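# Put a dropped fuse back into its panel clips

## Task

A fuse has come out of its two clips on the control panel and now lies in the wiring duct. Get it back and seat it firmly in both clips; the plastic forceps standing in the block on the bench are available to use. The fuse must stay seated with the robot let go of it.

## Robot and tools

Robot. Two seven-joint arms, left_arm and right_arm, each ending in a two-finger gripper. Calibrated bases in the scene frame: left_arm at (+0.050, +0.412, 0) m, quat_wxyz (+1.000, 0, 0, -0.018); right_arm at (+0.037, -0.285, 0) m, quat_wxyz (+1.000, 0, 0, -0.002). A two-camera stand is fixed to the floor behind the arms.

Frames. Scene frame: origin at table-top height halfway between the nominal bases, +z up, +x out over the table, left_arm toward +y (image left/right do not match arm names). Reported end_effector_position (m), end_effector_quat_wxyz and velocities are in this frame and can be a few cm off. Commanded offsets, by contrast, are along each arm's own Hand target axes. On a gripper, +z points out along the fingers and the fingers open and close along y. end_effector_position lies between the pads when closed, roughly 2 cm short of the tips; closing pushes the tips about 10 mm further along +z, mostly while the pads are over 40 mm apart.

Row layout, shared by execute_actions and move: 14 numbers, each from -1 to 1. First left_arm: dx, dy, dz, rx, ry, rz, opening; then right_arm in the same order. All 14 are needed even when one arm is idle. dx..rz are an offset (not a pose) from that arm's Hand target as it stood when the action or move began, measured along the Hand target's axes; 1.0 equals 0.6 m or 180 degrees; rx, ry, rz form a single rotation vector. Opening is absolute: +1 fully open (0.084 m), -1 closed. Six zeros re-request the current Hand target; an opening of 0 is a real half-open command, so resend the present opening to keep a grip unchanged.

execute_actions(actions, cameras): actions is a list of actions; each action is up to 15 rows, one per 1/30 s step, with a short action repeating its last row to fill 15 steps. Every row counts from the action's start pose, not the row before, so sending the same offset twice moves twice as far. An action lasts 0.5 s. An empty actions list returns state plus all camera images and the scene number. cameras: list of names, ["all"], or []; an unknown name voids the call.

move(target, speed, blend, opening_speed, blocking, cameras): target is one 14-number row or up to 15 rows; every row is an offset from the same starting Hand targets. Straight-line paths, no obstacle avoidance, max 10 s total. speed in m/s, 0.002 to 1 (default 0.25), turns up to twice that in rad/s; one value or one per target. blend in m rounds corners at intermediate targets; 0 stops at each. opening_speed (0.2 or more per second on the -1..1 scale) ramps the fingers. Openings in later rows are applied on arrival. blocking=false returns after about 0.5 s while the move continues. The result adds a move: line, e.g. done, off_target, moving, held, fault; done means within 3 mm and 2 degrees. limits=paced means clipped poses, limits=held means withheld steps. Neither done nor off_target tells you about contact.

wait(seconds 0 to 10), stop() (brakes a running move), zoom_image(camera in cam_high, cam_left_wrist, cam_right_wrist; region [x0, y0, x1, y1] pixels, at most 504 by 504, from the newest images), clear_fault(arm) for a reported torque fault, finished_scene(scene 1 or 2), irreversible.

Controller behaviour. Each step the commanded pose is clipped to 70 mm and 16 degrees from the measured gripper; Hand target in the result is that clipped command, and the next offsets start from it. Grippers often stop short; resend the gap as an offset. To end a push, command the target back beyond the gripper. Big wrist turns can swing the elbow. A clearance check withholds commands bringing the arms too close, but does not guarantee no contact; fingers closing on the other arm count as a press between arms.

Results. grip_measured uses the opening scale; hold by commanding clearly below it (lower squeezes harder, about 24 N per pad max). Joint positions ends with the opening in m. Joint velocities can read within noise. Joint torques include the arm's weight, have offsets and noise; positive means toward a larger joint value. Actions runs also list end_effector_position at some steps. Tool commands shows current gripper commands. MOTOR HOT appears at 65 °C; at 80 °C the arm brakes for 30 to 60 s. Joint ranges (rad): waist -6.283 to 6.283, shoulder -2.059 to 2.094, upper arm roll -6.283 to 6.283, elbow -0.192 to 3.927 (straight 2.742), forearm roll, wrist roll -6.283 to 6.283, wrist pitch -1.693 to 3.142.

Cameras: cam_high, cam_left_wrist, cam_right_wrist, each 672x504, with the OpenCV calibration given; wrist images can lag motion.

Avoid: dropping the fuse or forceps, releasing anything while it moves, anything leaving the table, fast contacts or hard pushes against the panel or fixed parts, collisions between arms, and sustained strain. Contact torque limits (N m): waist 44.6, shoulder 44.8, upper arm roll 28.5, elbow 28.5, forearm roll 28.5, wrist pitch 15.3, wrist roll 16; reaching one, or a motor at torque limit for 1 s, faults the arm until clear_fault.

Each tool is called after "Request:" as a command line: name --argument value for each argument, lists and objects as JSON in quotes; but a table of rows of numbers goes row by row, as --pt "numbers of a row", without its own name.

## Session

Request:
execute_actions --actions '[]'

Scene clock: 0.00 s.
left_arm: end_effector_position=(+0.7081, +0.3049, +0.2353) grip_measured=+1.00 end_effector_quat_wxyz=(-0.366, +0.679, -0.066, +0.633) | right_arm: end_effector_position=(+0.1319, -0.6509, +0.3948) grip_measured=+1.00 end_effector_quat_wxyz=(-0.488, +0.688, +0.257, +0.472)
Joint positions: left_arm=[-0.201 0.461 -0.192 1.108 2.266 1.264 -1.973 0.084] | right_arm=[-1.462 0.693 -0.34 2.051 0.907 2.808 -2.019 0.084]
Joint velocities: within noise
Joint torques (N m): no reading
Hand target: left_arm +0.7081, +0.3049, +0.2353; -0.366, +0.679, -0.066, +0.633 | right_arm +0.1319, -0.6509, +0.3948; -0.488, +0.688, +0.257, +0.472
Tool commands: left_gripper/opening=+1.0 right_gripper/opening=+1.0
camera_calibration:
cam_left_wrist: T_world_to_cam=[[0.369078, -0.722339, -0.584814, 0.129529], [-0.184462, 0.559788, -0.807843, 0.221848], [0.910909, 0.406033, 0.0733618, -0.655505], [0, 0, 0, 1]] pos_world=[0.590222, 0.235533, 0.303057]
cam_right_wrist: T_world_to_cam=[[0.820161, -0.391002, -0.417676, -0.168757], [-0.410704, 0.10589, -0.905599, 0.554025], [0.398319, 0.914278, -0.0737395, 0.701291], [0, 0, 0, 1]] pos_world=[0.0866115, -0.765826, 0.482951]

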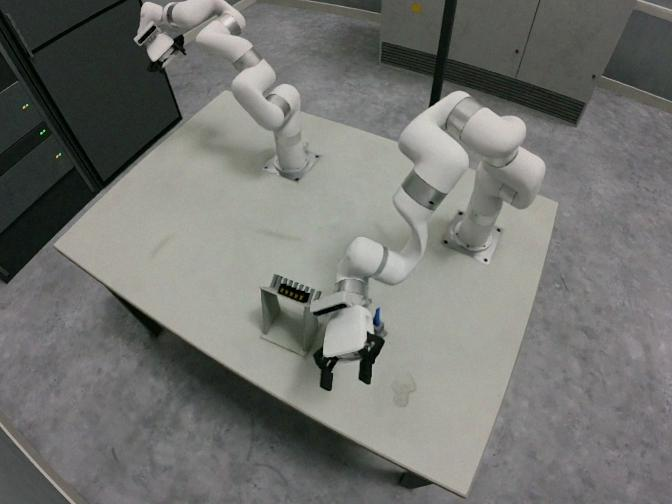

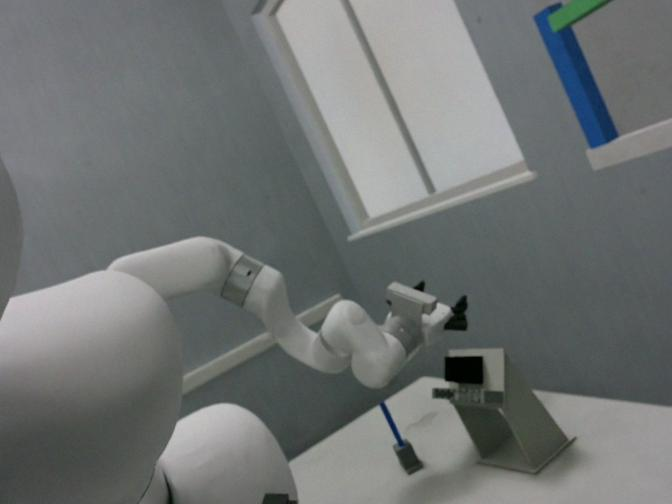

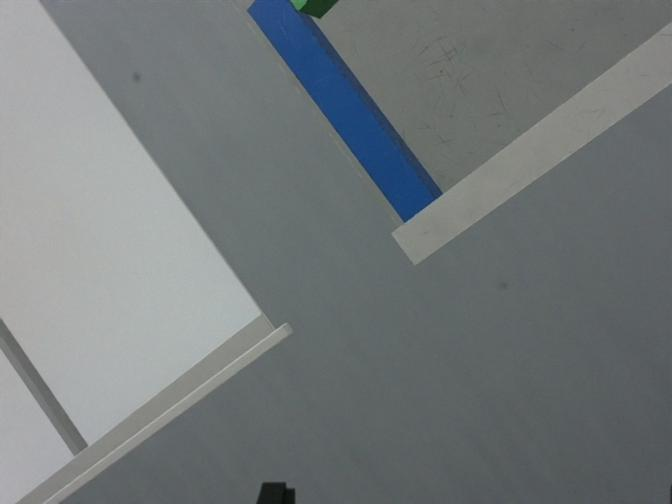

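Request:
move --pt "0.214 -0.196 -0.056 0 0 0 0 -0.03 0.09 0.49 -0.06 -0.111 -0.05 1" --pt "0.223 -0.163 -0.490 -0.262 -0.4527 -0.0472 0 -0.065 0.181 0.98 -0.1203 -0.222 -0.1007 1" --speed '[0.3,0.4]' --blend '[0.03,0]' --cameras '["all"]'

Request:
execute_actions --actions '[]'

Scene clock: 33.70 s.
left_arm: end_effector_position=(+0.4298, +0.1804, +0.3802) grip_measured=-0.01 end_effector_quat_wxyz=(+0.001, +1.000, -0.001, +0.000) | right_arm: end_effector_position=(+0.4381, -0.1521, +0.2663) grip_measured=+1.00 end_effector_quat_wxyz=(-0.158, +0.836, +0.418, +0.318)
Joint positions: left_arm=[-0.35 -0.098 -0.148 1.446 -0.016 1.543 -0.533 0.044] | right_arm=[-0.722 -0.694 0.691 0.584 1.25 1.089 -1.614 0.084]
Joint torques (N m): left_arm=[3.46 -17.58 5.09 14.36 -4.79 -0.47 1.87] | right_arm=[-5.12 1.75 -2.42 22.85 4.95 -2.53 1.03]
Hand target: left_arm +0.4298, +0.1804, +0.3802; +0.001, +1.000, -0.001, +0.000 | right_arm +0.4381, -0.1521, +0.2663; -0.158, +0.836, +0.418, +0.318
Off the commanded pose: left_arm 0.000 m, 0 deg | right_arm 0.000 m, 0 deg.
move: done
camera_calibration:
cam_left_wrist: T_world_to_cam=[[-0.00710082, -0.999962, 0.0049802, 0.214609], [-0.99995, 0.00706526, -0.00712184, 0.503007], [0.00708639, -0.00503052, -0.999962, 0.508599], [0, 0, 0, 1]] pos_world=[0.500902, 0.213605, 0.511094]
cam_right_wrist: T_world_to_cam=[[0.806369, -0.591361, 0.00781235, -0.416274], [-0.435486, -0.602655, -0.6687, 0.350554], [0.400151, 0.535817, -0.743491, 0.233738], [0, 0, 0, 1]] pos_world=[0.394802, -0.160146, 0.41145]

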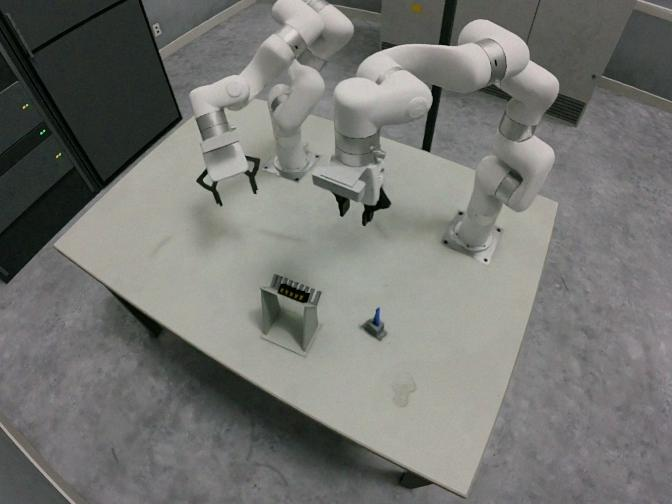

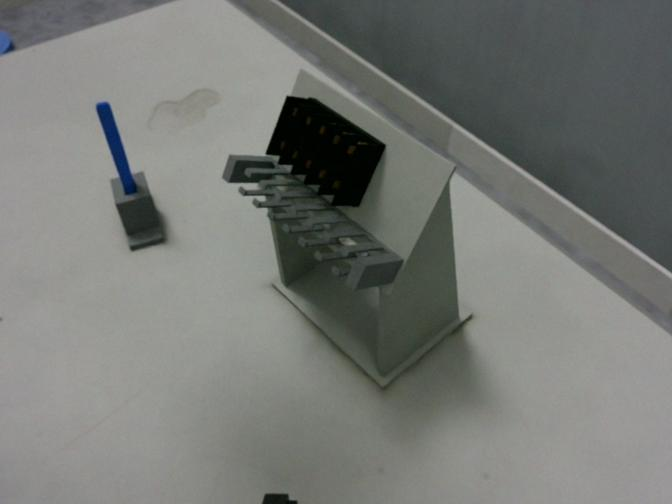

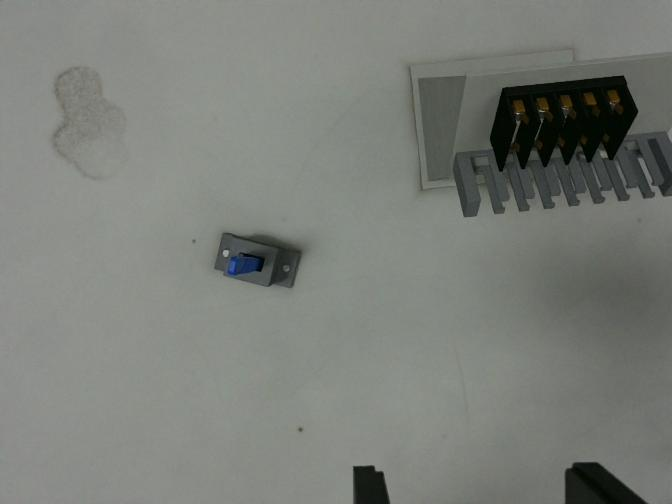

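Scene clock: 33.70 s.
left_arm: end_effector_position=(+0.4298, +0.1804, +0.3802) grip_measured=-0.01 end_effector_quat_wxyz=(+0.001, +1.000, -0.001, +0.000) | right_arm: end_effector_position=(+0.4381, -0.1521, +0.2663) grip_measured=+1.00 end_effector_quat_wxyz=(-0.158, +0.836, +0.418, +0.318)
Joint positions: left_arm=[-0.35 -0.098 -0.148 1.446 -0.016 1.543 -0.533 0.044] | right_arm=[-0.722 -0.694 0.691 0.584 1.25 1.089 -1.614 0.084]
Joint velocities: within noise
Joint torques (N m): left_arm=[3.46 -17.58 5.09 14.36 -4.79 -0.47 1.87] | right_arm=[-5.12 1.75 -2.42 22.85 4.95 -2.53 1.03]
Hand target: left_arm +0.4298, +0.1804, +0.3802; +0.001, +1.000, -0.001, +0.000 | right_arm +0.4381, -0.1521, +0.2663; -0.158, +0.836, +0.418, +0.318
Tool commands: left_gripper/opening=+0.0 right_gripper/opening=+1.0
Off the commanded pose: left_arm 0.000 m, 0 deg | right_arm 0.000 m, 0 deg.
camera_calibration:
cam_left_wrist: T_world_to_cam=[[-0.00710082, -0.999962, 0.0049802, 0.214609], [-0.99995, 0.00706526, -0.00712184, 0.503007], [0.00708639, -0.00503052, -0.999962, 0.508599], [0, 0, 0, 1]] pos_world=[0.500902, 0.213605, 0.511094]
cam_right_wrist: T_world_to_cam=[[0.806369, -0.591361, 0.00781235, -0.416274], [-0.435486, -0.602655, -0.6687, 0.350554], [0.400151, 0.535817, -0.743491, 0.233738], [0, 0, 0, 1]] pos_world=[0.394802, -0.160146, 0.41145]

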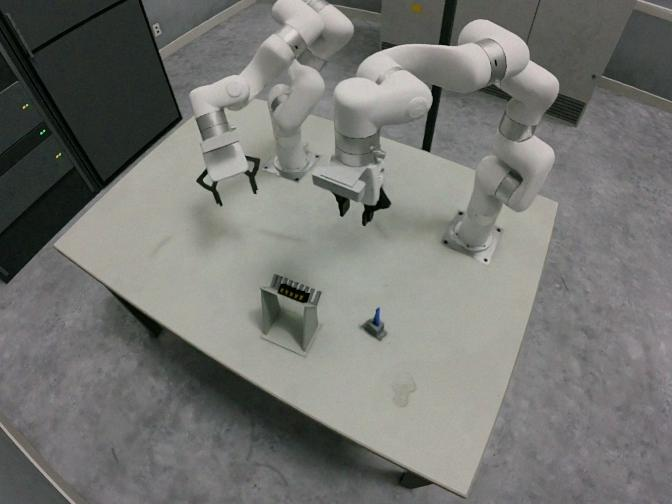

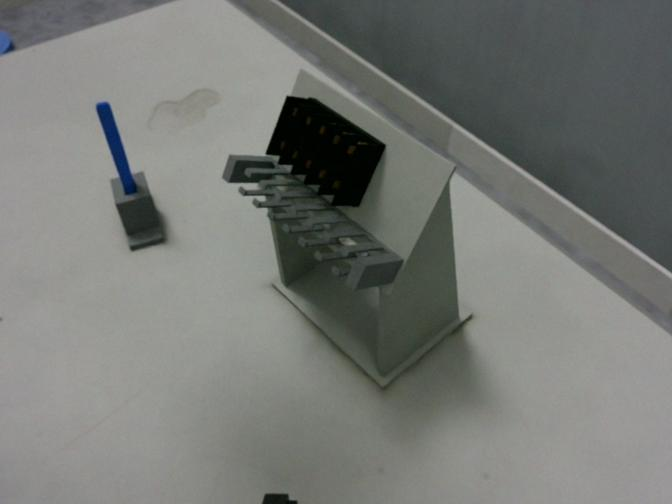

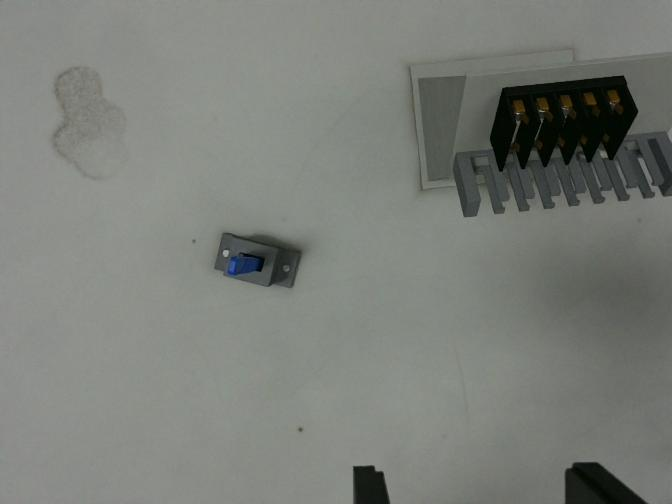

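Request:
zoom_image --camera "cam_right_wrist" --region '[200, 215, 320, 305]'

Request:
zoom_image --camera "cam_right_wrist" --region '[400, 40, 672, 240]'

Request:
zoom_image --camera "cam_left_wrist" --region '[210, 60, 470, 310]'

Scaled by 4.200 from the camera's 672x504 image, which has a finer 960x720 frame.

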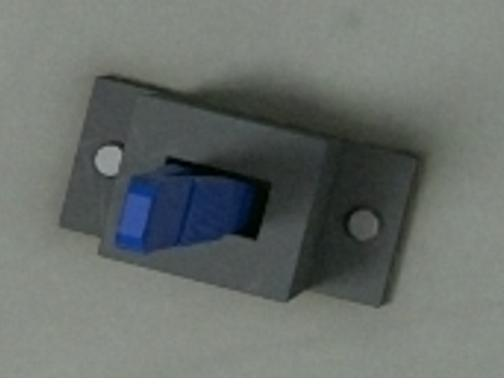

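Scaled by 1.853 from the camera's 672x504 image, which has a finer 960x720 frame.

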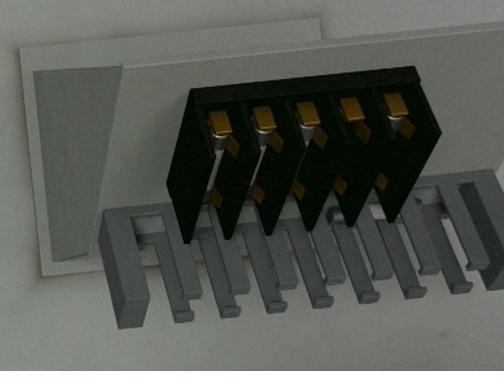

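Scaled by 1.938 from the camera's 672x504 image, which has a finer 960x720 frame.

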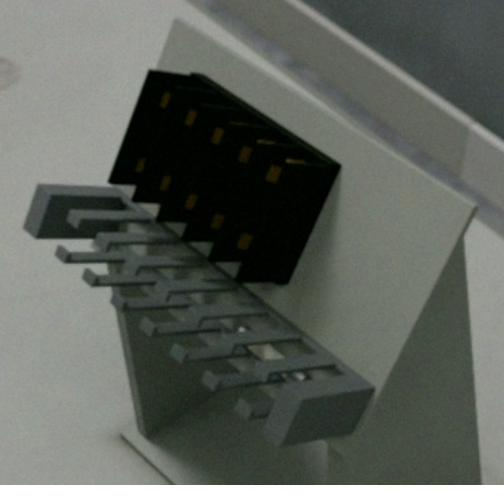

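Request:
move --target '[0.0747,0.23,0.4368,0.0174,0.3331,-0.0301,0,0,0,0,0,0,0,1]' --speed 0.3 --cameras '["cam_right_wrist"]'

Request:
zoom_image --camera "cam_right_wrist" --region '[100, 40, 600, 400]'

Request:
zoom_image --camera "cam_right_wrist" --region '[250, 200, 550, 380]'

Scene clock: 77.50 s.
left_arm: end_effector_position=(+0.4744, +0.0420, +0.1184) grip_measured=-0.01 end_effector_quat_wxyz=(-0.025, +0.865, +0.045, +0.499) | right_arm: end_effector_position=(+0.4381, -0.1521, +0.2663) grip_measured=+1.00 end_effector_quat_wxyz=(-0.158, +0.836, +0.418, +0.318)
Joint positions: left_arm=[-0.54 0.368 -0.432 0.957 1.701 0.996 -2.394 0.044] | right_arm=[-0.722 -0.694 0.691 0.584 1.25 1.089 -1.614 0.084]
Joint torques (N m): left_arm=[-4.76 -24.95 0.72 11.92 5.26 1.55 -1.76] | right_arm=[-4.77 1.65 -2.64 22.95 -2.37 -2.44 1.01]
Hand target: left_arm +0.4744, +0.0420, +0.1183; -0.025, +0.865, +0.045, +0.499 | right_arm +0.4381, -0.1521, +0.2663; -0.158, +0.836, +0.418, +0.318
Off the commanded pose: left_arm 0.000 m, 0 deg | right_arm 0.000 m, 0 deg.
move: done
camera_calibration:
cam_right_wrist: T_world_to_cam=[[0.806369, -0.591361, 0.00781267, -0.416275], [-0.435512, -0.602691, -0.66865, 0.350538], [0.400122, 0.535776, -0.743536, 0.233761], [0, 0, 0, 1]] pos_world=[0.394802, -0.160146, 0.411449]
Images, in order (width x height): cam_right_wrist 672x504.

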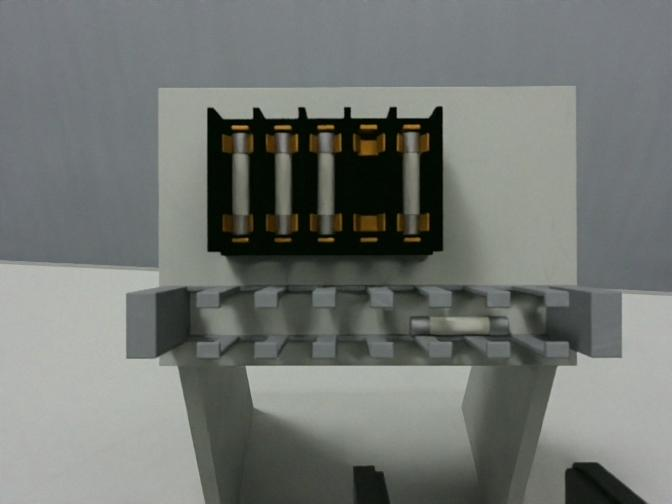

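Scaled by 1.008 from the camera's 672x504 image, which has a finer 960x720 frame.

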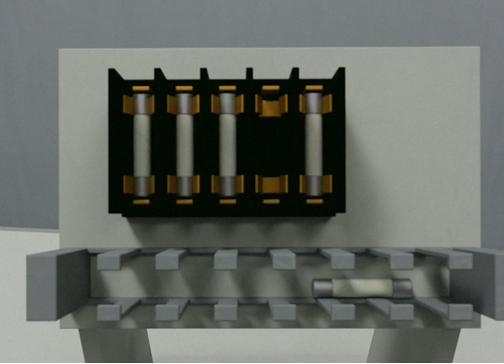

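Scaled by 1.680 from the camera's 672x504 image, which has a finer 960x720 frame.

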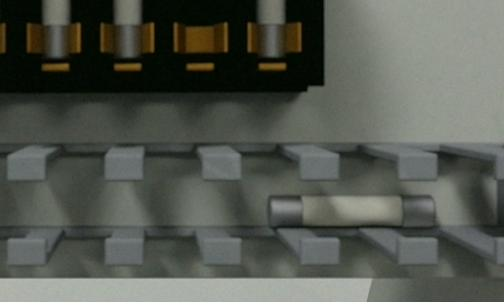

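Request:
move --pt "0 0 -0.1 0 0 0 0 0 0 0 0 0 0 1" --pt "0.158 -0.3782 0.002 -0.0584 -0.3298 0.1011 0 0 0 0 0 0 0 1" --speed '[0.25,0.3]' --blend '[0.03,0]' --cameras '["cam_right_wrist"]'

Scene clock: 112.87 s.
left_arm: end_effector_position=(+0.4993, +0.2728, +0.1995) grip_measured=-0.01 end_effector_quat_wxyz=(+0.001, +0.992, -0.123, +0.000) | right_arm: end_effector_position=(+0.4381, -0.1521, +0.2663) grip_measured=+1.00 end_effector_quat_wxyz=(-0.158, +0.836, +0.418, +0.318)
Joint positions: left_arm=[-0.313 0.025 0.051 1.061 -0.003 1.036 -0.05 0.044] | right_arm=[-0.722 -0.694 0.691 0.584 1.25 1.089 -1.614 0.084]
Joint torques (N m): left_arm=[3.62 -21.81 4.72 14.35 -4.55 -0.47 2.16] | right_arm=[-3.46 1.12 -3.12 22.74 -2.26 -2.01 0.91]
Hand target: left_arm +0.4993, +0.2728, +0.1995; +0.001, +0.992, -0.123, +0.000 | right_arm +0.4381, -0.1521, +0.2663; -0.158, +0.836, +0.418, +0.318
Off the commanded pose: left_arm 0.000 m, 0 deg | right_arm 0.000 m, 0 deg.
move: done
camera_calibration:
cam_right_wrist: T_world_to_cam=[[0.806369, -0.591361, 0.00781267, -0.416275], [-0.435512, -0.602691, -0.66865, 0.350538], [0.400122, 0.535776, -0.743536, 0.233761], [0, 0, 0, 1]] pos_world=[0.394802, -0.160146, 0.411449]
Images, in order (width x height): cam_right_wrist 672x504.

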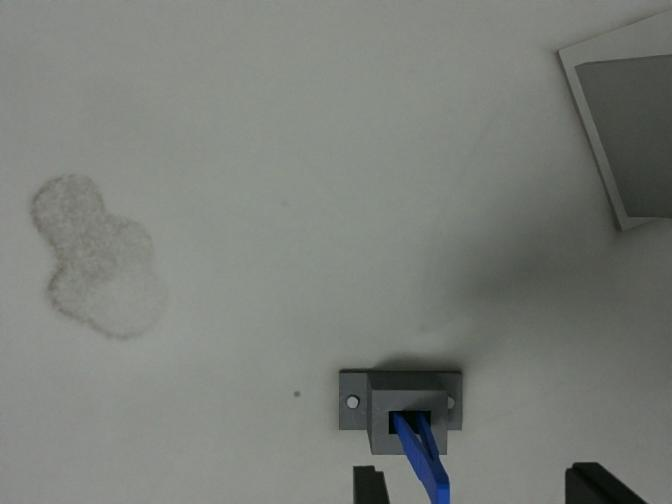

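Request:
move --pt "-0.0083 0.0017 0.02 0 0 0 0 0 0 0 0 0 0 1" --pt "-0.0083 0.0017 0.1955 0 0 0 0 0 0 0 0 0 0 1" --pt "-0.0083 0.0017 0.1955 0 0 0 -0.97 0 0 0 0 0 0 1" --pt "-0.0083 0.0017 0.05 0 0 0 -0.97 0 0 0 0 0 0 1" --speed '[0.2,0.1,0.1,0.12]' --opening_speed 1 --cameras '["cam_right_wrist","cam_left_wrist"]'

Request:
zoom_image --camera "cam_left_wrist" --region '[60, 60, 260, 260]'

Scene clock: 131.77 s.
left_arm: end_effector_position=(+0.4942, +0.2730, +0.1695) grip_measured=-0.87 end_effector_quat_wxyz=(+0.001, +0.992, -0.123, +0.000) | right_arm: end_effector_position=(+0.4381, -0.1521, +0.2663) grip_measured=+1.00 end_effector_quat_wxyz=(-0.158, +0.836, +0.418, +0.318)
Joint positions: left_arm=[-0.315 0.045 0.049 0.994 -0.004 0.949 -0.052 0.006] | right_arm=[-0.722 -0.694 0.691 0.584 1.25 1.089 -1.614 0.084]
Joint torques (N m): left_arm=[-4.66 -32.89 4.49 13.98 4.81 -0.54 -1.63] | right_arm=[-2.15 0.77 -3.75 22.79 -2.22 -1.39 0.85]
Hand target: left_arm +0.4942, +0.2730, +0.1695; +0.001, +0.992, -0.123, +0.000 | right_arm +0.4381, -0.1521, +0.2663; -0.158, +0.836, +0.418, +0.318
Off the commanded pose: left_arm 0.000 m, 0 deg | right_arm 0.000 m, 0 deg.
move: done
camera_calibration:
cam_left_wrist: T_world_to_cam=[[-0.250409, -0.968128, 0.00487406, 0.420279], [-0.96812, 0.250369, -0.00761993, 0.483077], [0.00615675, -0.00662677, -0.999959, 0.298775], [0, 0, 0, 1]] pos_world=[0.57108, 0.287916, 0.300395]
cam_right_wrist: T_world_to_cam=[[0.806369, -0.591361, 0.00781267, -0.416275], [-0.435512, -0.602691, -0.66865, 0.350538], [0.400122, 0.535776, -0.743536, 0.233761], [0, 0, 0, 1]] pos_world=[0.394802, -0.160146, 0.411449]
Images, in order (width x height): cam_left_wrist 672x504, cam_right_wrist 672x504.

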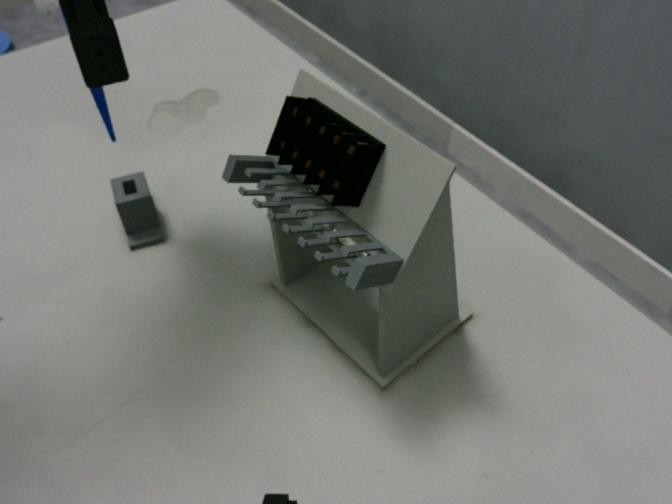

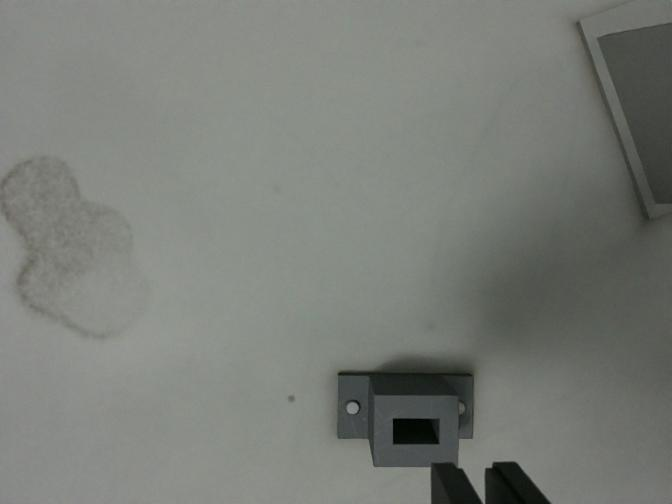

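Scaled by 2.520 from the camera's 672x504 image, which has a finer 960x720 frame.

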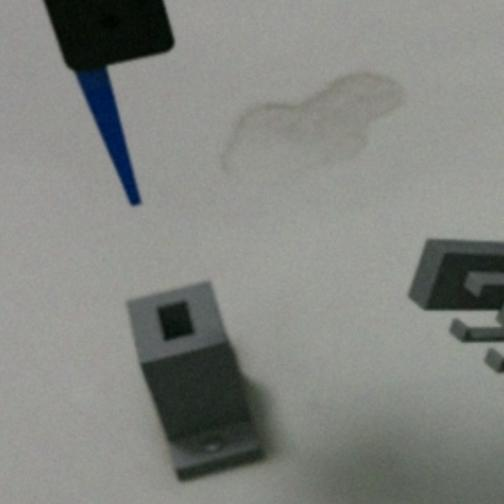

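Request:
move --pt "-0.1105 0.4294 -0.1017 -0.2209 0.3161 -0.5475 -0.97 0 0 0 0 0 0 1" --pt "-0.002 0.3897 -0.035 -0.2209 0.3161 -0.5475 -0.74 0 0 0 0 0 0 1" --speed '[0.4,0.2]' --blend '[0.02,0]' --opening_speed 0.4 --cameras '["cam_right_wrist","cam_left_wrist"]'

Request:
zoom_image --camera "cam_right_wrist" --region '[340, 304, 540, 504]'

Request:
zoom_image --camera "cam_left_wrist" --region '[220, 150, 420, 300]'

Scene clock: 165.47 s.
left_arm: end_effector_position=(+0.4358, +0.0466, +0.1909) grip_measured=-0.76 end_effector_quat_wxyz=(+0.335, +0.579, +0.644, +0.371) | right_arm: end_effector_position=(+0.4381, -0.1521, +0.2663) grip_measured=+1.00 end_effector_quat_wxyz=(-0.158, +0.836, +0.418, +0.318)
Joint positions: left_arm=[0.732 -1.073 -1.648 0.741 -0.254 0.236 -2.693 0.011] | right_arm=[-0.722 -0.694 0.691 0.584 1.25 1.089 -1.614 0.084]
Joint torques (N m): left_arm=[3.65 11.63 17.41 7.15 -3.68 -2.34 -0.86] | right_arm=[-0.61 0.37 -4.58 22.32 -2.1 -1.01 0.71]
Hand target: left_arm +0.4358, +0.0466, +0.1909; +0.335, +0.579, +0.644, +0.371 | right_arm +0.4381, -0.1521, +0.2663; -0.158, +0.836, +0.418, +0.318
Off the commanded pose: left_arm 0.000 m, 0 deg | right_arm 0.000 m, 0 deg.
move: done
camera_calibration:
cam_left_wrist: T_world_to_cam=[[0.494795, 0.0471605, 0.867729, -0.350393], [0.107117, -0.994221, -0.00704465, 0.0727993], [0.862383, 0.0964342, -0.496987, -0.154903], [0, 0, 0, 1]] pos_world=[0.299161, 0.103841, 0.227575]
cam_right_wrist: T_world_to_cam=[[0.806369, -0.591361, 0.00781267, -0.416275], [-0.435512, -0.602691, -0.66865, 0.350538], [0.400122, 0.535776, -0.743536, 0.233761], [0, 0, 0, 1]] pos_world=[0.394802, -0.160146, 0.411449]
Images, in order (width x height): cam_left_wrist 672x504, cam_right_wrist 672x504.

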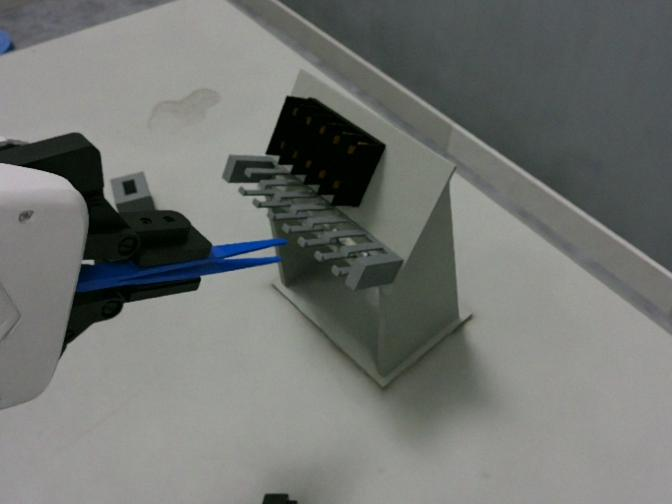

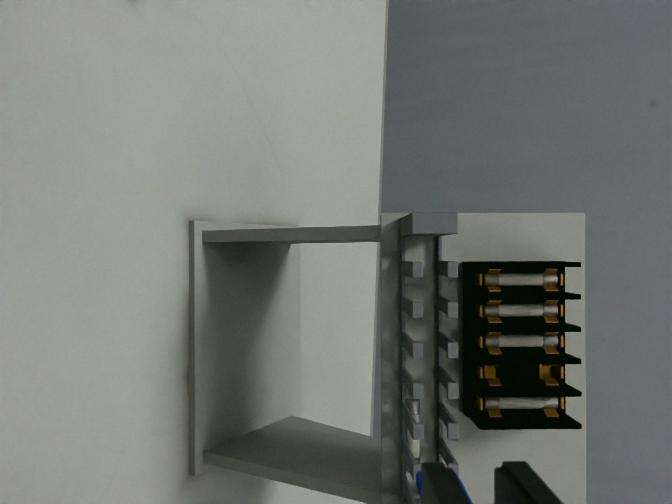

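Scaled by 2.520 from the camera's 672x504 image, which has a finer 960x720 frame.

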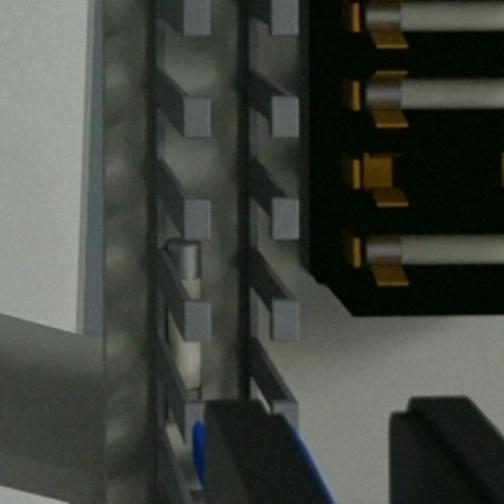

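Scaled by 2.520 from the camera's 672x504 image, which has a finer 960x720 frame.

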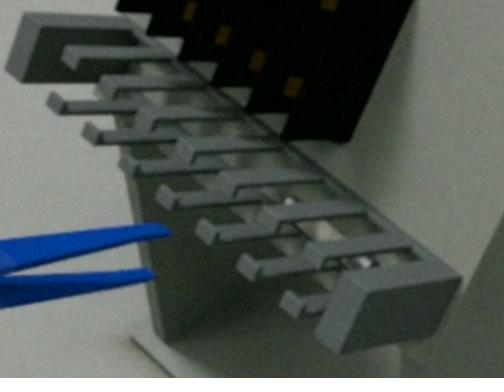

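Request:
move --pt "0.0013 0 0.03 0 0 0 -0.74 0 0 0 0 0 0 1" --pt "0.0013 0 0.0833 0 0 0 -0.74 0 0 0 0 0 0 1" --speed '[0.12,0.08]' --cameras '["cam_right_wrist","cam_left_wrist"]'

Request:
zoom_image --camera "cam_right_wrist" --region '[380, 380, 520, 504]'

Request:
zoom_image --camera "cam_left_wrist" --region '[260, 190, 400, 300]'

Scene clock: 185.87 s.
left_arm: end_effector_position=(+0.4787, +0.0518, +0.1659) grip_measured=-0.76 end_effector_quat_wxyz=(+0.335, +0.579, +0.644, +0.371) | right_arm: end_effector_position=(+0.4381, -0.1521, +0.2663) grip_measured=+1.00 end_effector_quat_wxyz=(-0.158, +0.836, +0.418, +0.318)
Joint positions: left_arm=[0.924 -1.071 -1.755 0.796 -0.254 0.12 -2.686 0.011] | right_arm=[-0.722 -0.694 0.691 0.584 1.25 1.089 -1.614 0.084]
Joint torques (N m): left_arm=[3.65 14.38 17.56 7.15 2.59 -2.31 1.77] | right_arm=[0.96 -0.15 -5.07 22.29 -2.17 -0.8 0.76]
Hand target: left_arm +0.4787, +0.0518, +0.1659; +0.335, +0.579, +0.644, +0.371 | right_arm +0.4381, -0.1521, +0.2663; -0.158, +0.836, +0.418, +0.318
Off the commanded pose: left_arm 0.000 m, 0 deg | right_arm 0.000 m, 0 deg.
move: done
camera_calibration:
cam_left_wrist: T_world_to_cam=[[0.494782, 0.0472962, 0.867729, -0.350232], [0.107184, -0.994215, -0.00692633, 0.0731394], [0.862382, 0.0964339, -0.496989, -0.204911], [0, 0, 0, 1]] pos_world=[0.34216, 0.109041, 0.202574]
cam_right_wrist: T_world_to_cam=[[0.806369, -0.591361, 0.00781267, -0.416275], [-0.435512, -0.602691, -0.66865, 0.350538], [0.400122, 0.535776, -0.743536, 0.233761], [0, 0, 0, 1]] pos_world=[0.394802, -0.160146, 0.411449]
Images, in order (width x height): cam_left_wrist 672x504, cam_right_wrist 672x504.

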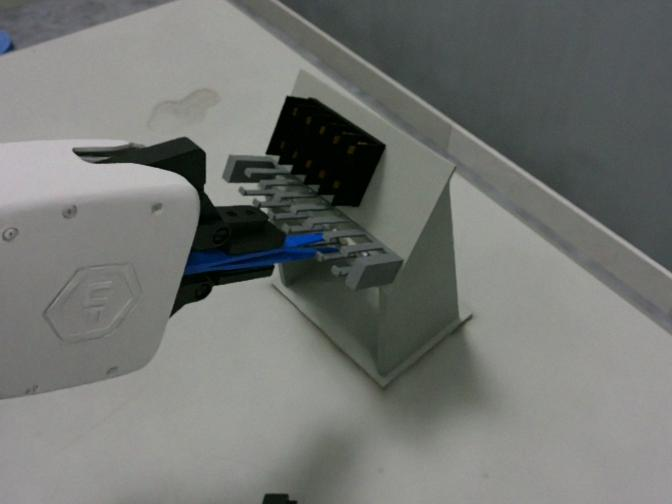

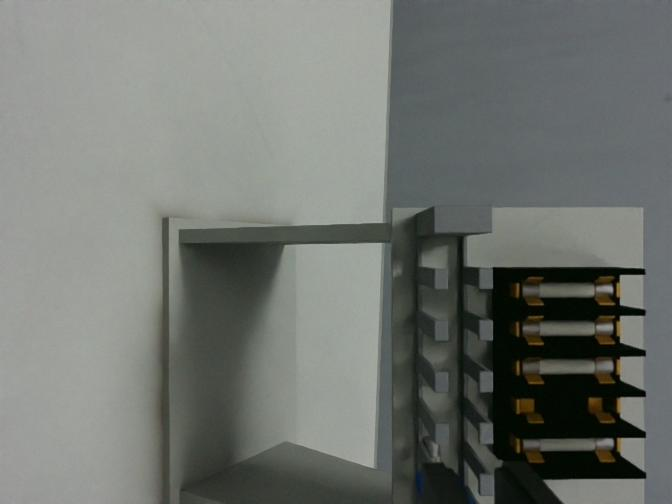

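Scaled by 3.600 from the camera's 672x504 image, which has a finer 960x720 frame.

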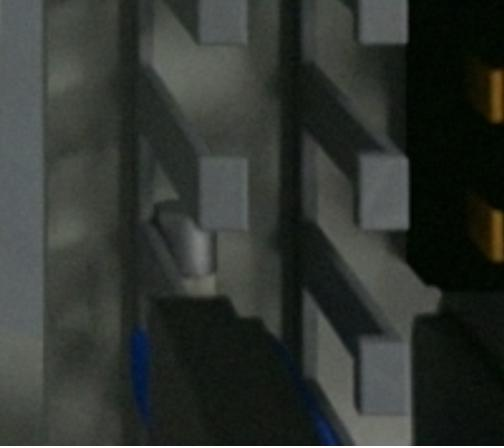

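Scaled by 3.600 from the camera's 672x504 image, which has a finer 960x720 frame.

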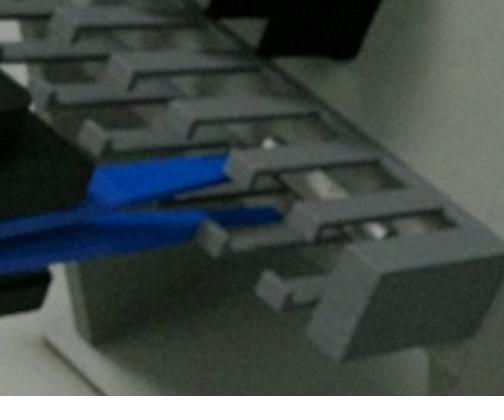

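Request:
move --pt "0 0 0.0212 0 0 0 -0.74 0 0 0 0 0 0 1" --pt "0 0 0.0212 0 0 0 -0.92 0 0 0 0 0 0 1" --speed 0.05 --opening_speed 0.4 --cameras '["cam_right_wrist","cam_left_wrist"]'

Request:
zoom_image --camera "cam_right_wrist" --region '[380, 380, 520, 504]'

Request:
zoom_image --camera "cam_left_wrist" --region '[280, 200, 400, 290]'

Scene clock: 206.80 s.
left_arm: end_effector_position=(+0.4897, +0.0530, +0.1595) grip_measured=-0.87 end_effector_quat_wxyz=(+0.335, +0.579, +0.644, +0.371) | right_arm: end_effector_position=(+0.4381, -0.1521, +0.2663) grip_measured=+1.00 end_effector_quat_wxyz=(-0.158, +0.836, +0.418, +0.318)
Joint positions: left_arm=[0.974 -1.073 -1.782 0.815 -0.253 0.095 -2.685 0.006] | right_arm=[-0.722 -0.694 0.691 0.584 1.25 1.089 -1.614 0.084]
Joint torques (N m): left_arm=[3.25 15.19 18.42 6.86 2.97 -2.32 1.89] | right_arm=[1.6 -0.23 -5.42 22.33 -2.34 -0.41 0.66]
Hand target: left_arm +0.4897, +0.0530, +0.1595; +0.335, +0.579, +0.644, +0.371 | right_arm +0.4381, -0.1521, +0.2663; -0.158, +0.836, +0.418, +0.318
Off the commanded pose: left_arm 0.000 m, 0 deg | right_arm 0.000 m, 0 deg.
move: done
camera_calibration:
cam_left_wrist: T_world_to_cam=[[0.49479, 0.0472098, 0.867729, -0.350166], [0.107141, -0.994219, -0.00700172, 0.0730401], [0.862383, 0.0964341, -0.496988, -0.217684], [0, 0, 0, 1]] pos_world=[0.35316, 0.110141, 0.196175]
cam_right_wrist: T_world_to_cam=[[0.806369, -0.591361, 0.00781267, -0.416275], [-0.435512, -0.602691, -0.66865, 0.350538], [0.400122, 0.535776, -0.743536, 0.233761], [0, 0, 0, 1]] pos_world=[0.394802, -0.160146, 0.411449]
Images, in order (width x height): cam_left_wrist 672x504, cam_right_wrist 672x504.

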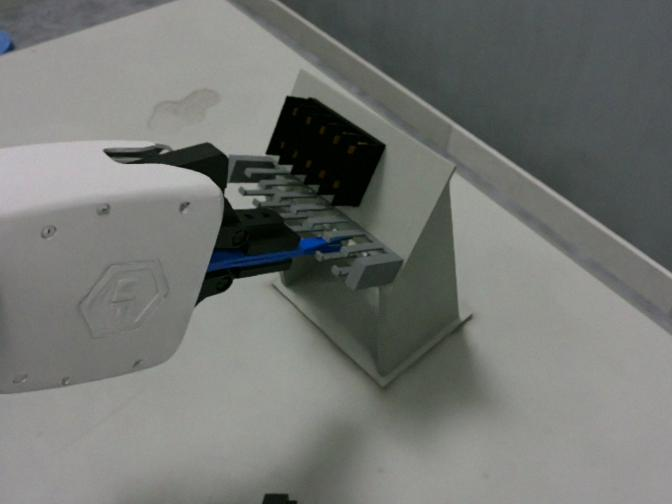

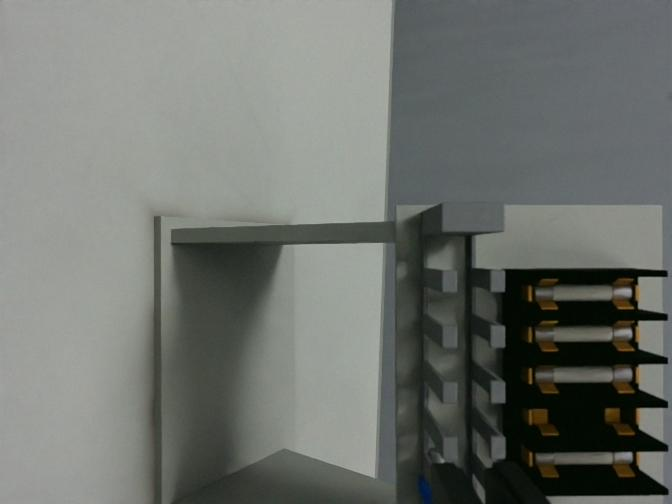

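Scaled by 3.600 from the camera's 672x504 image, which has a finer 960x720 frame.

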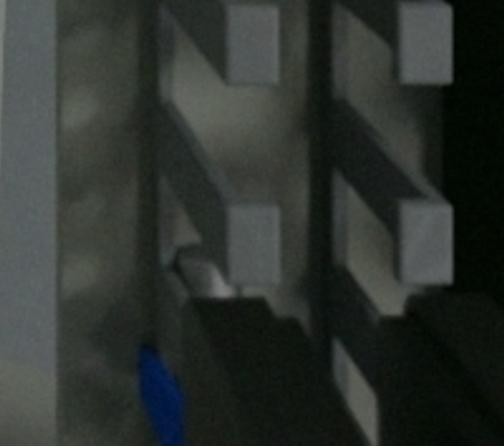

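Scaled by 4.200 from the camera's 672x504 image, which has a finer 960x720 frame.

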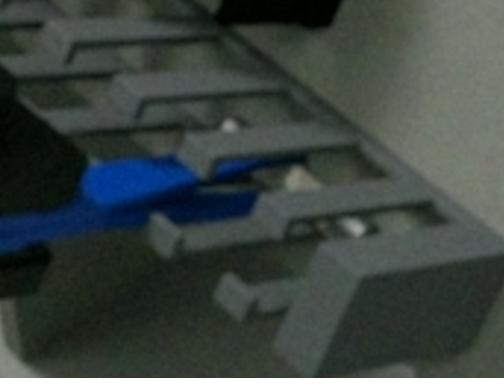

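Request:
move --pt "0 0.0075 0 0 0 0 -1 0 0 0 0 0 0 1" --pt "0 0.009 -0.018 0 0 0 -1 0 0 0 0 0 0 1" --speed 0.04 --cameras '["cam_right_wrist","cam_left_wrist"]'

Request:
zoom_image --camera "cam_right_wrist" --region '[380, 380, 520, 504]'

Request:
zoom_image --camera "cam_left_wrist" --region '[260, 190, 400, 290]'

Scene clock: 218.83 s.
left_arm: end_effector_position=(+0.4831, +0.0523, +0.1696) grip_measured=-0.87 end_effector_quat_wxyz=(+0.335, +0.579, +0.644, +0.371) | right_arm: end_effector_position=(+0.4381, -0.1521, +0.2663) grip_measured=+1.00 end_effector_quat_wxyz=(-0.158, +0.836, +0.418, +0.318)
Joint positions: left_arm=[0.936 -1.063 -1.751 0.804 -0.249 0.12 -2.677 0.006] | right_arm=[-0.722 -0.694 0.691 0.584 1.25 1.089 -1.614 0.084]
Joint torques (N m): left_arm=[-4.34 26.13 27.34 2.48 3.19 -0.26 1.87] | right_arm=[2.25 -0.34 -5.94 21.84 -2.1 -0.17 0.75]
Hand target: left_arm +0.4831, +0.0523, +0.1696; +0.335, +0.579, +0.644, +0.371 | right_arm +0.4381, -0.1521, +0.2663; -0.158, +0.836, +0.418, +0.318
Off the commanded pose: left_arm 0.000 m, 0 deg | right_arm 0.000 m, 0 deg.
move: done
camera_calibration:
cam_left_wrist: T_world_to_cam=[[0.49479, 0.0472098, 0.867729, -0.355636], [0.107141, -0.994219, -0.00700172, 0.0732214], [0.862383, 0.0964341, -0.496988, -0.206915], [0, 0, 0, 1]] pos_world=[0.34656, 0.109541, 0.206275]
cam_right_wrist: T_world_to_cam=[[0.806369, -0.591361, 0.00781267, -0.416275], [-0.435512, -0.602691, -0.66865, 0.350538], [0.400122, 0.535776, -0.743536, 0.233761], [0, 0, 0, 1]] pos_world=[0.394802, -0.160146, 0.411449]
Images, in order (width x height): cam_left_wrist 672x504, cam_right_wrist 672x504.

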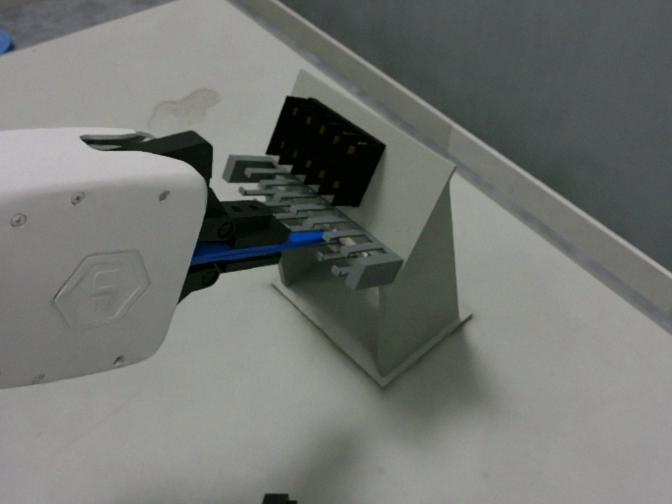

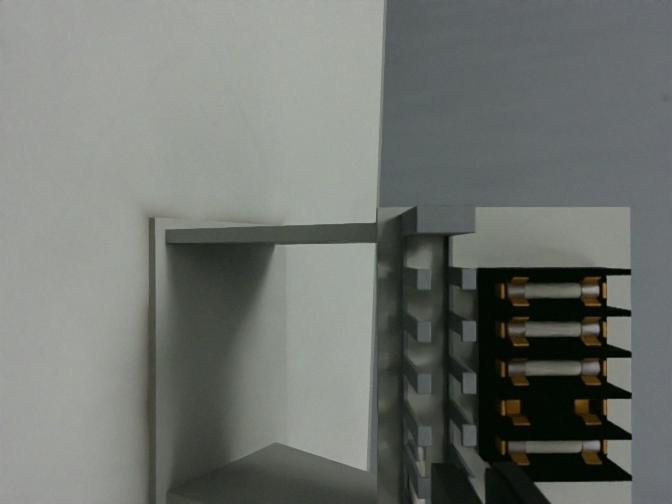

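Scaled by 3.600 from the camera's 672x504 image, which has a finer 960x720 frame.

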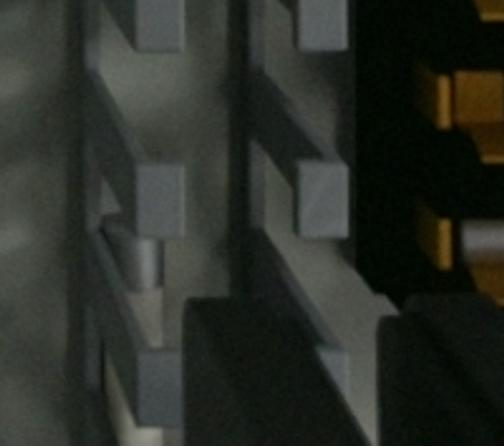

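Scaled by 3.600 from the camera's 672x504 image, which has a finer 960x720 frame.

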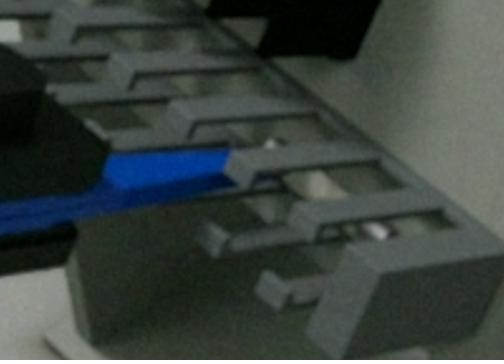

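Request:
move --pt "0 -0.009 0 0 0 0 -1 0 0 0 0 0 0 1" --pt "0 -0.009 0 0 0 0 -0.74 0 0 0 0 0 0 1" --pt "0 -0.009 0.021 0 0 0 -0.74 0 0 0 0 0 0 1" --speed 0.03 --cameras '["all"]'

Request:
zoom_image --camera "cam_right_wrist" --region '[280, 220, 520, 420]'

Request:
zoom_image --camera "cam_left_wrist" --region '[230, 150, 470, 350]'

Scene clock: 263.37 s.
left_arm: end_effector_position=(+0.4912, +0.0531, +0.1586) grip_measured=-0.76 end_effector_quat_wxyz=(+0.335, +0.579, +0.644, +0.371) | right_arm: end_effector_position=(+0.4381, -0.1521, +0.2663) grip_measured=+1.00 end_effector_quat_wxyz=(-0.158, +0.836, +0.418, +0.318)
Joint positions: left_arm=[0.981 -1.074 -1.786 0.818 -0.253 0.091 -2.685 0.011] | right_arm=[-0.722 -0.694 0.691 0.584 1.25 1.089 -1.614 0.084]
Joint torques (N m): left_arm=[3.61 15.4 17.56 6.73 3.16 -2.25 2] | right_arm=[3.3 -0.64 -6.56 22.14 -2.38 0.03 0.6]
Hand target: left_arm +0.4912, +0.0531, +0.1586; +0.335, +0.579, +0.644, +0.371 | right_arm +0.4381, -0.1521, +0.2663; -0.158, +0.836, +0.418, +0.318
Off the commanded pose: left_arm 0.000 m, 0 deg | right_arm 0.000 m, 0 deg.
move: done
camera_calibration:
cam_left_wrist: T_world_to_cam=[[0.494782, 0.0472962, 0.867729, -0.350143], [0.107184, -0.994215, -0.00692633, 0.0730415], [0.862382, 0.0964339, -0.496989, -0.219444], [0, 0, 0, 1]] pos_world=[0.35466, 0.110341, 0.195274]
cam_right_wrist: T_world_to_cam=[[0.806369, -0.591361, 0.00781267, -0.416275], [-0.435512, -0.602691, -0.66865, 0.350538], [0.400122, 0.535776, -0.743536, 0.233761], [0, 0, 0, 1]] pos_world=[0.394802, -0.160146, 0.411449]

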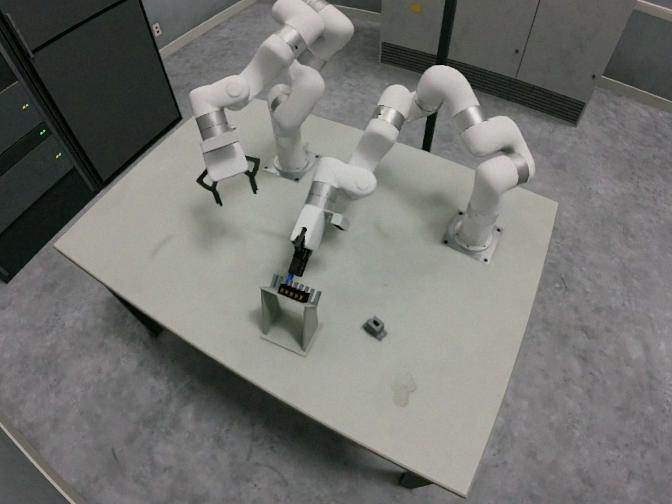

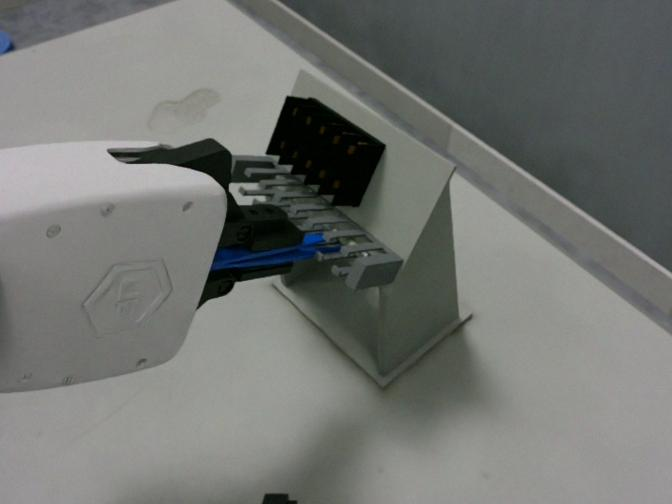

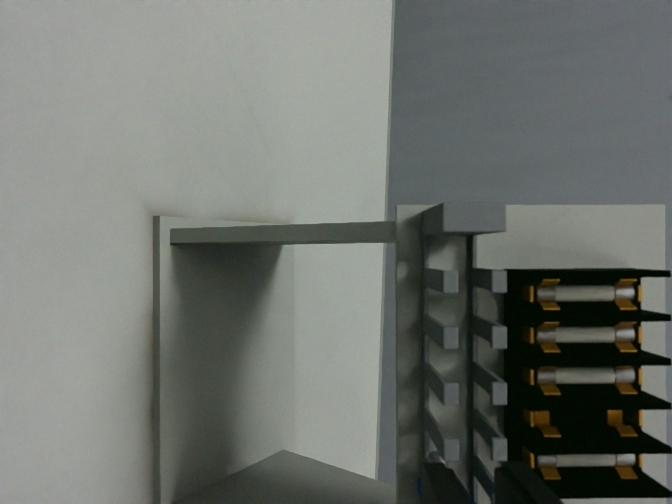

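Scaled by 2.100 from the camera's 672x504 image, which has a finer 960x720 frame.

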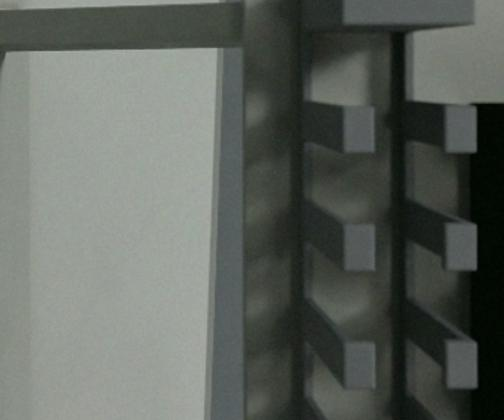

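Scaled by 2.100 from the camera's 672x504 image, which has a finer 960x720 frame.

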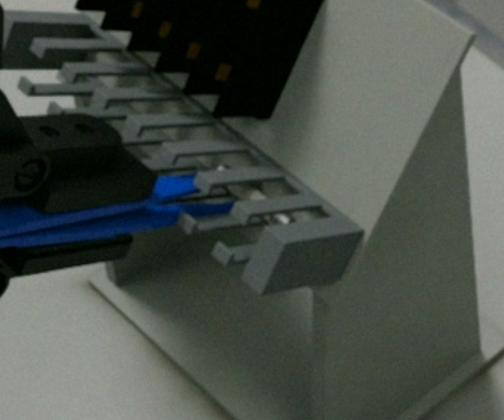

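Request:
zoom_image --camera "cam_right_wrist" --region '[390, 400, 530, 504]'

Request:
zoom_image --camera "cam_left_wrist" --region '[290, 210, 400, 290]'

Scaled by 3.600 from the camera's 672x504 image, which has a finer 960x720 frame.

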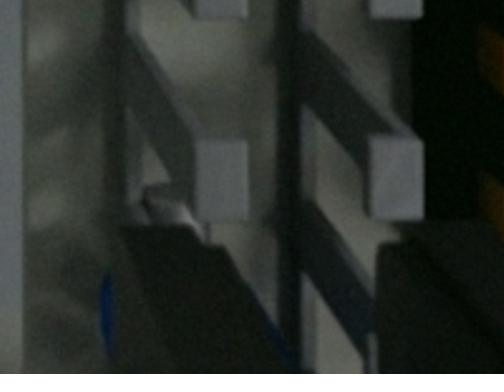

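Scaled by 4.582 from the camera's 672x504 image, which has a finer 960x720 frame.

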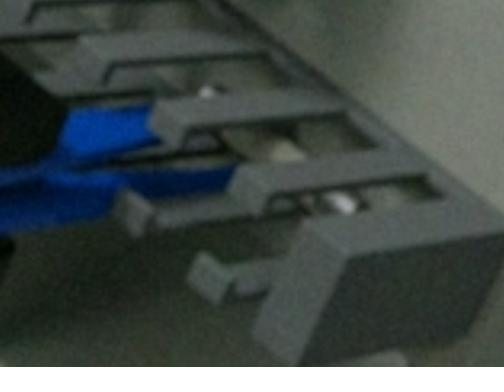

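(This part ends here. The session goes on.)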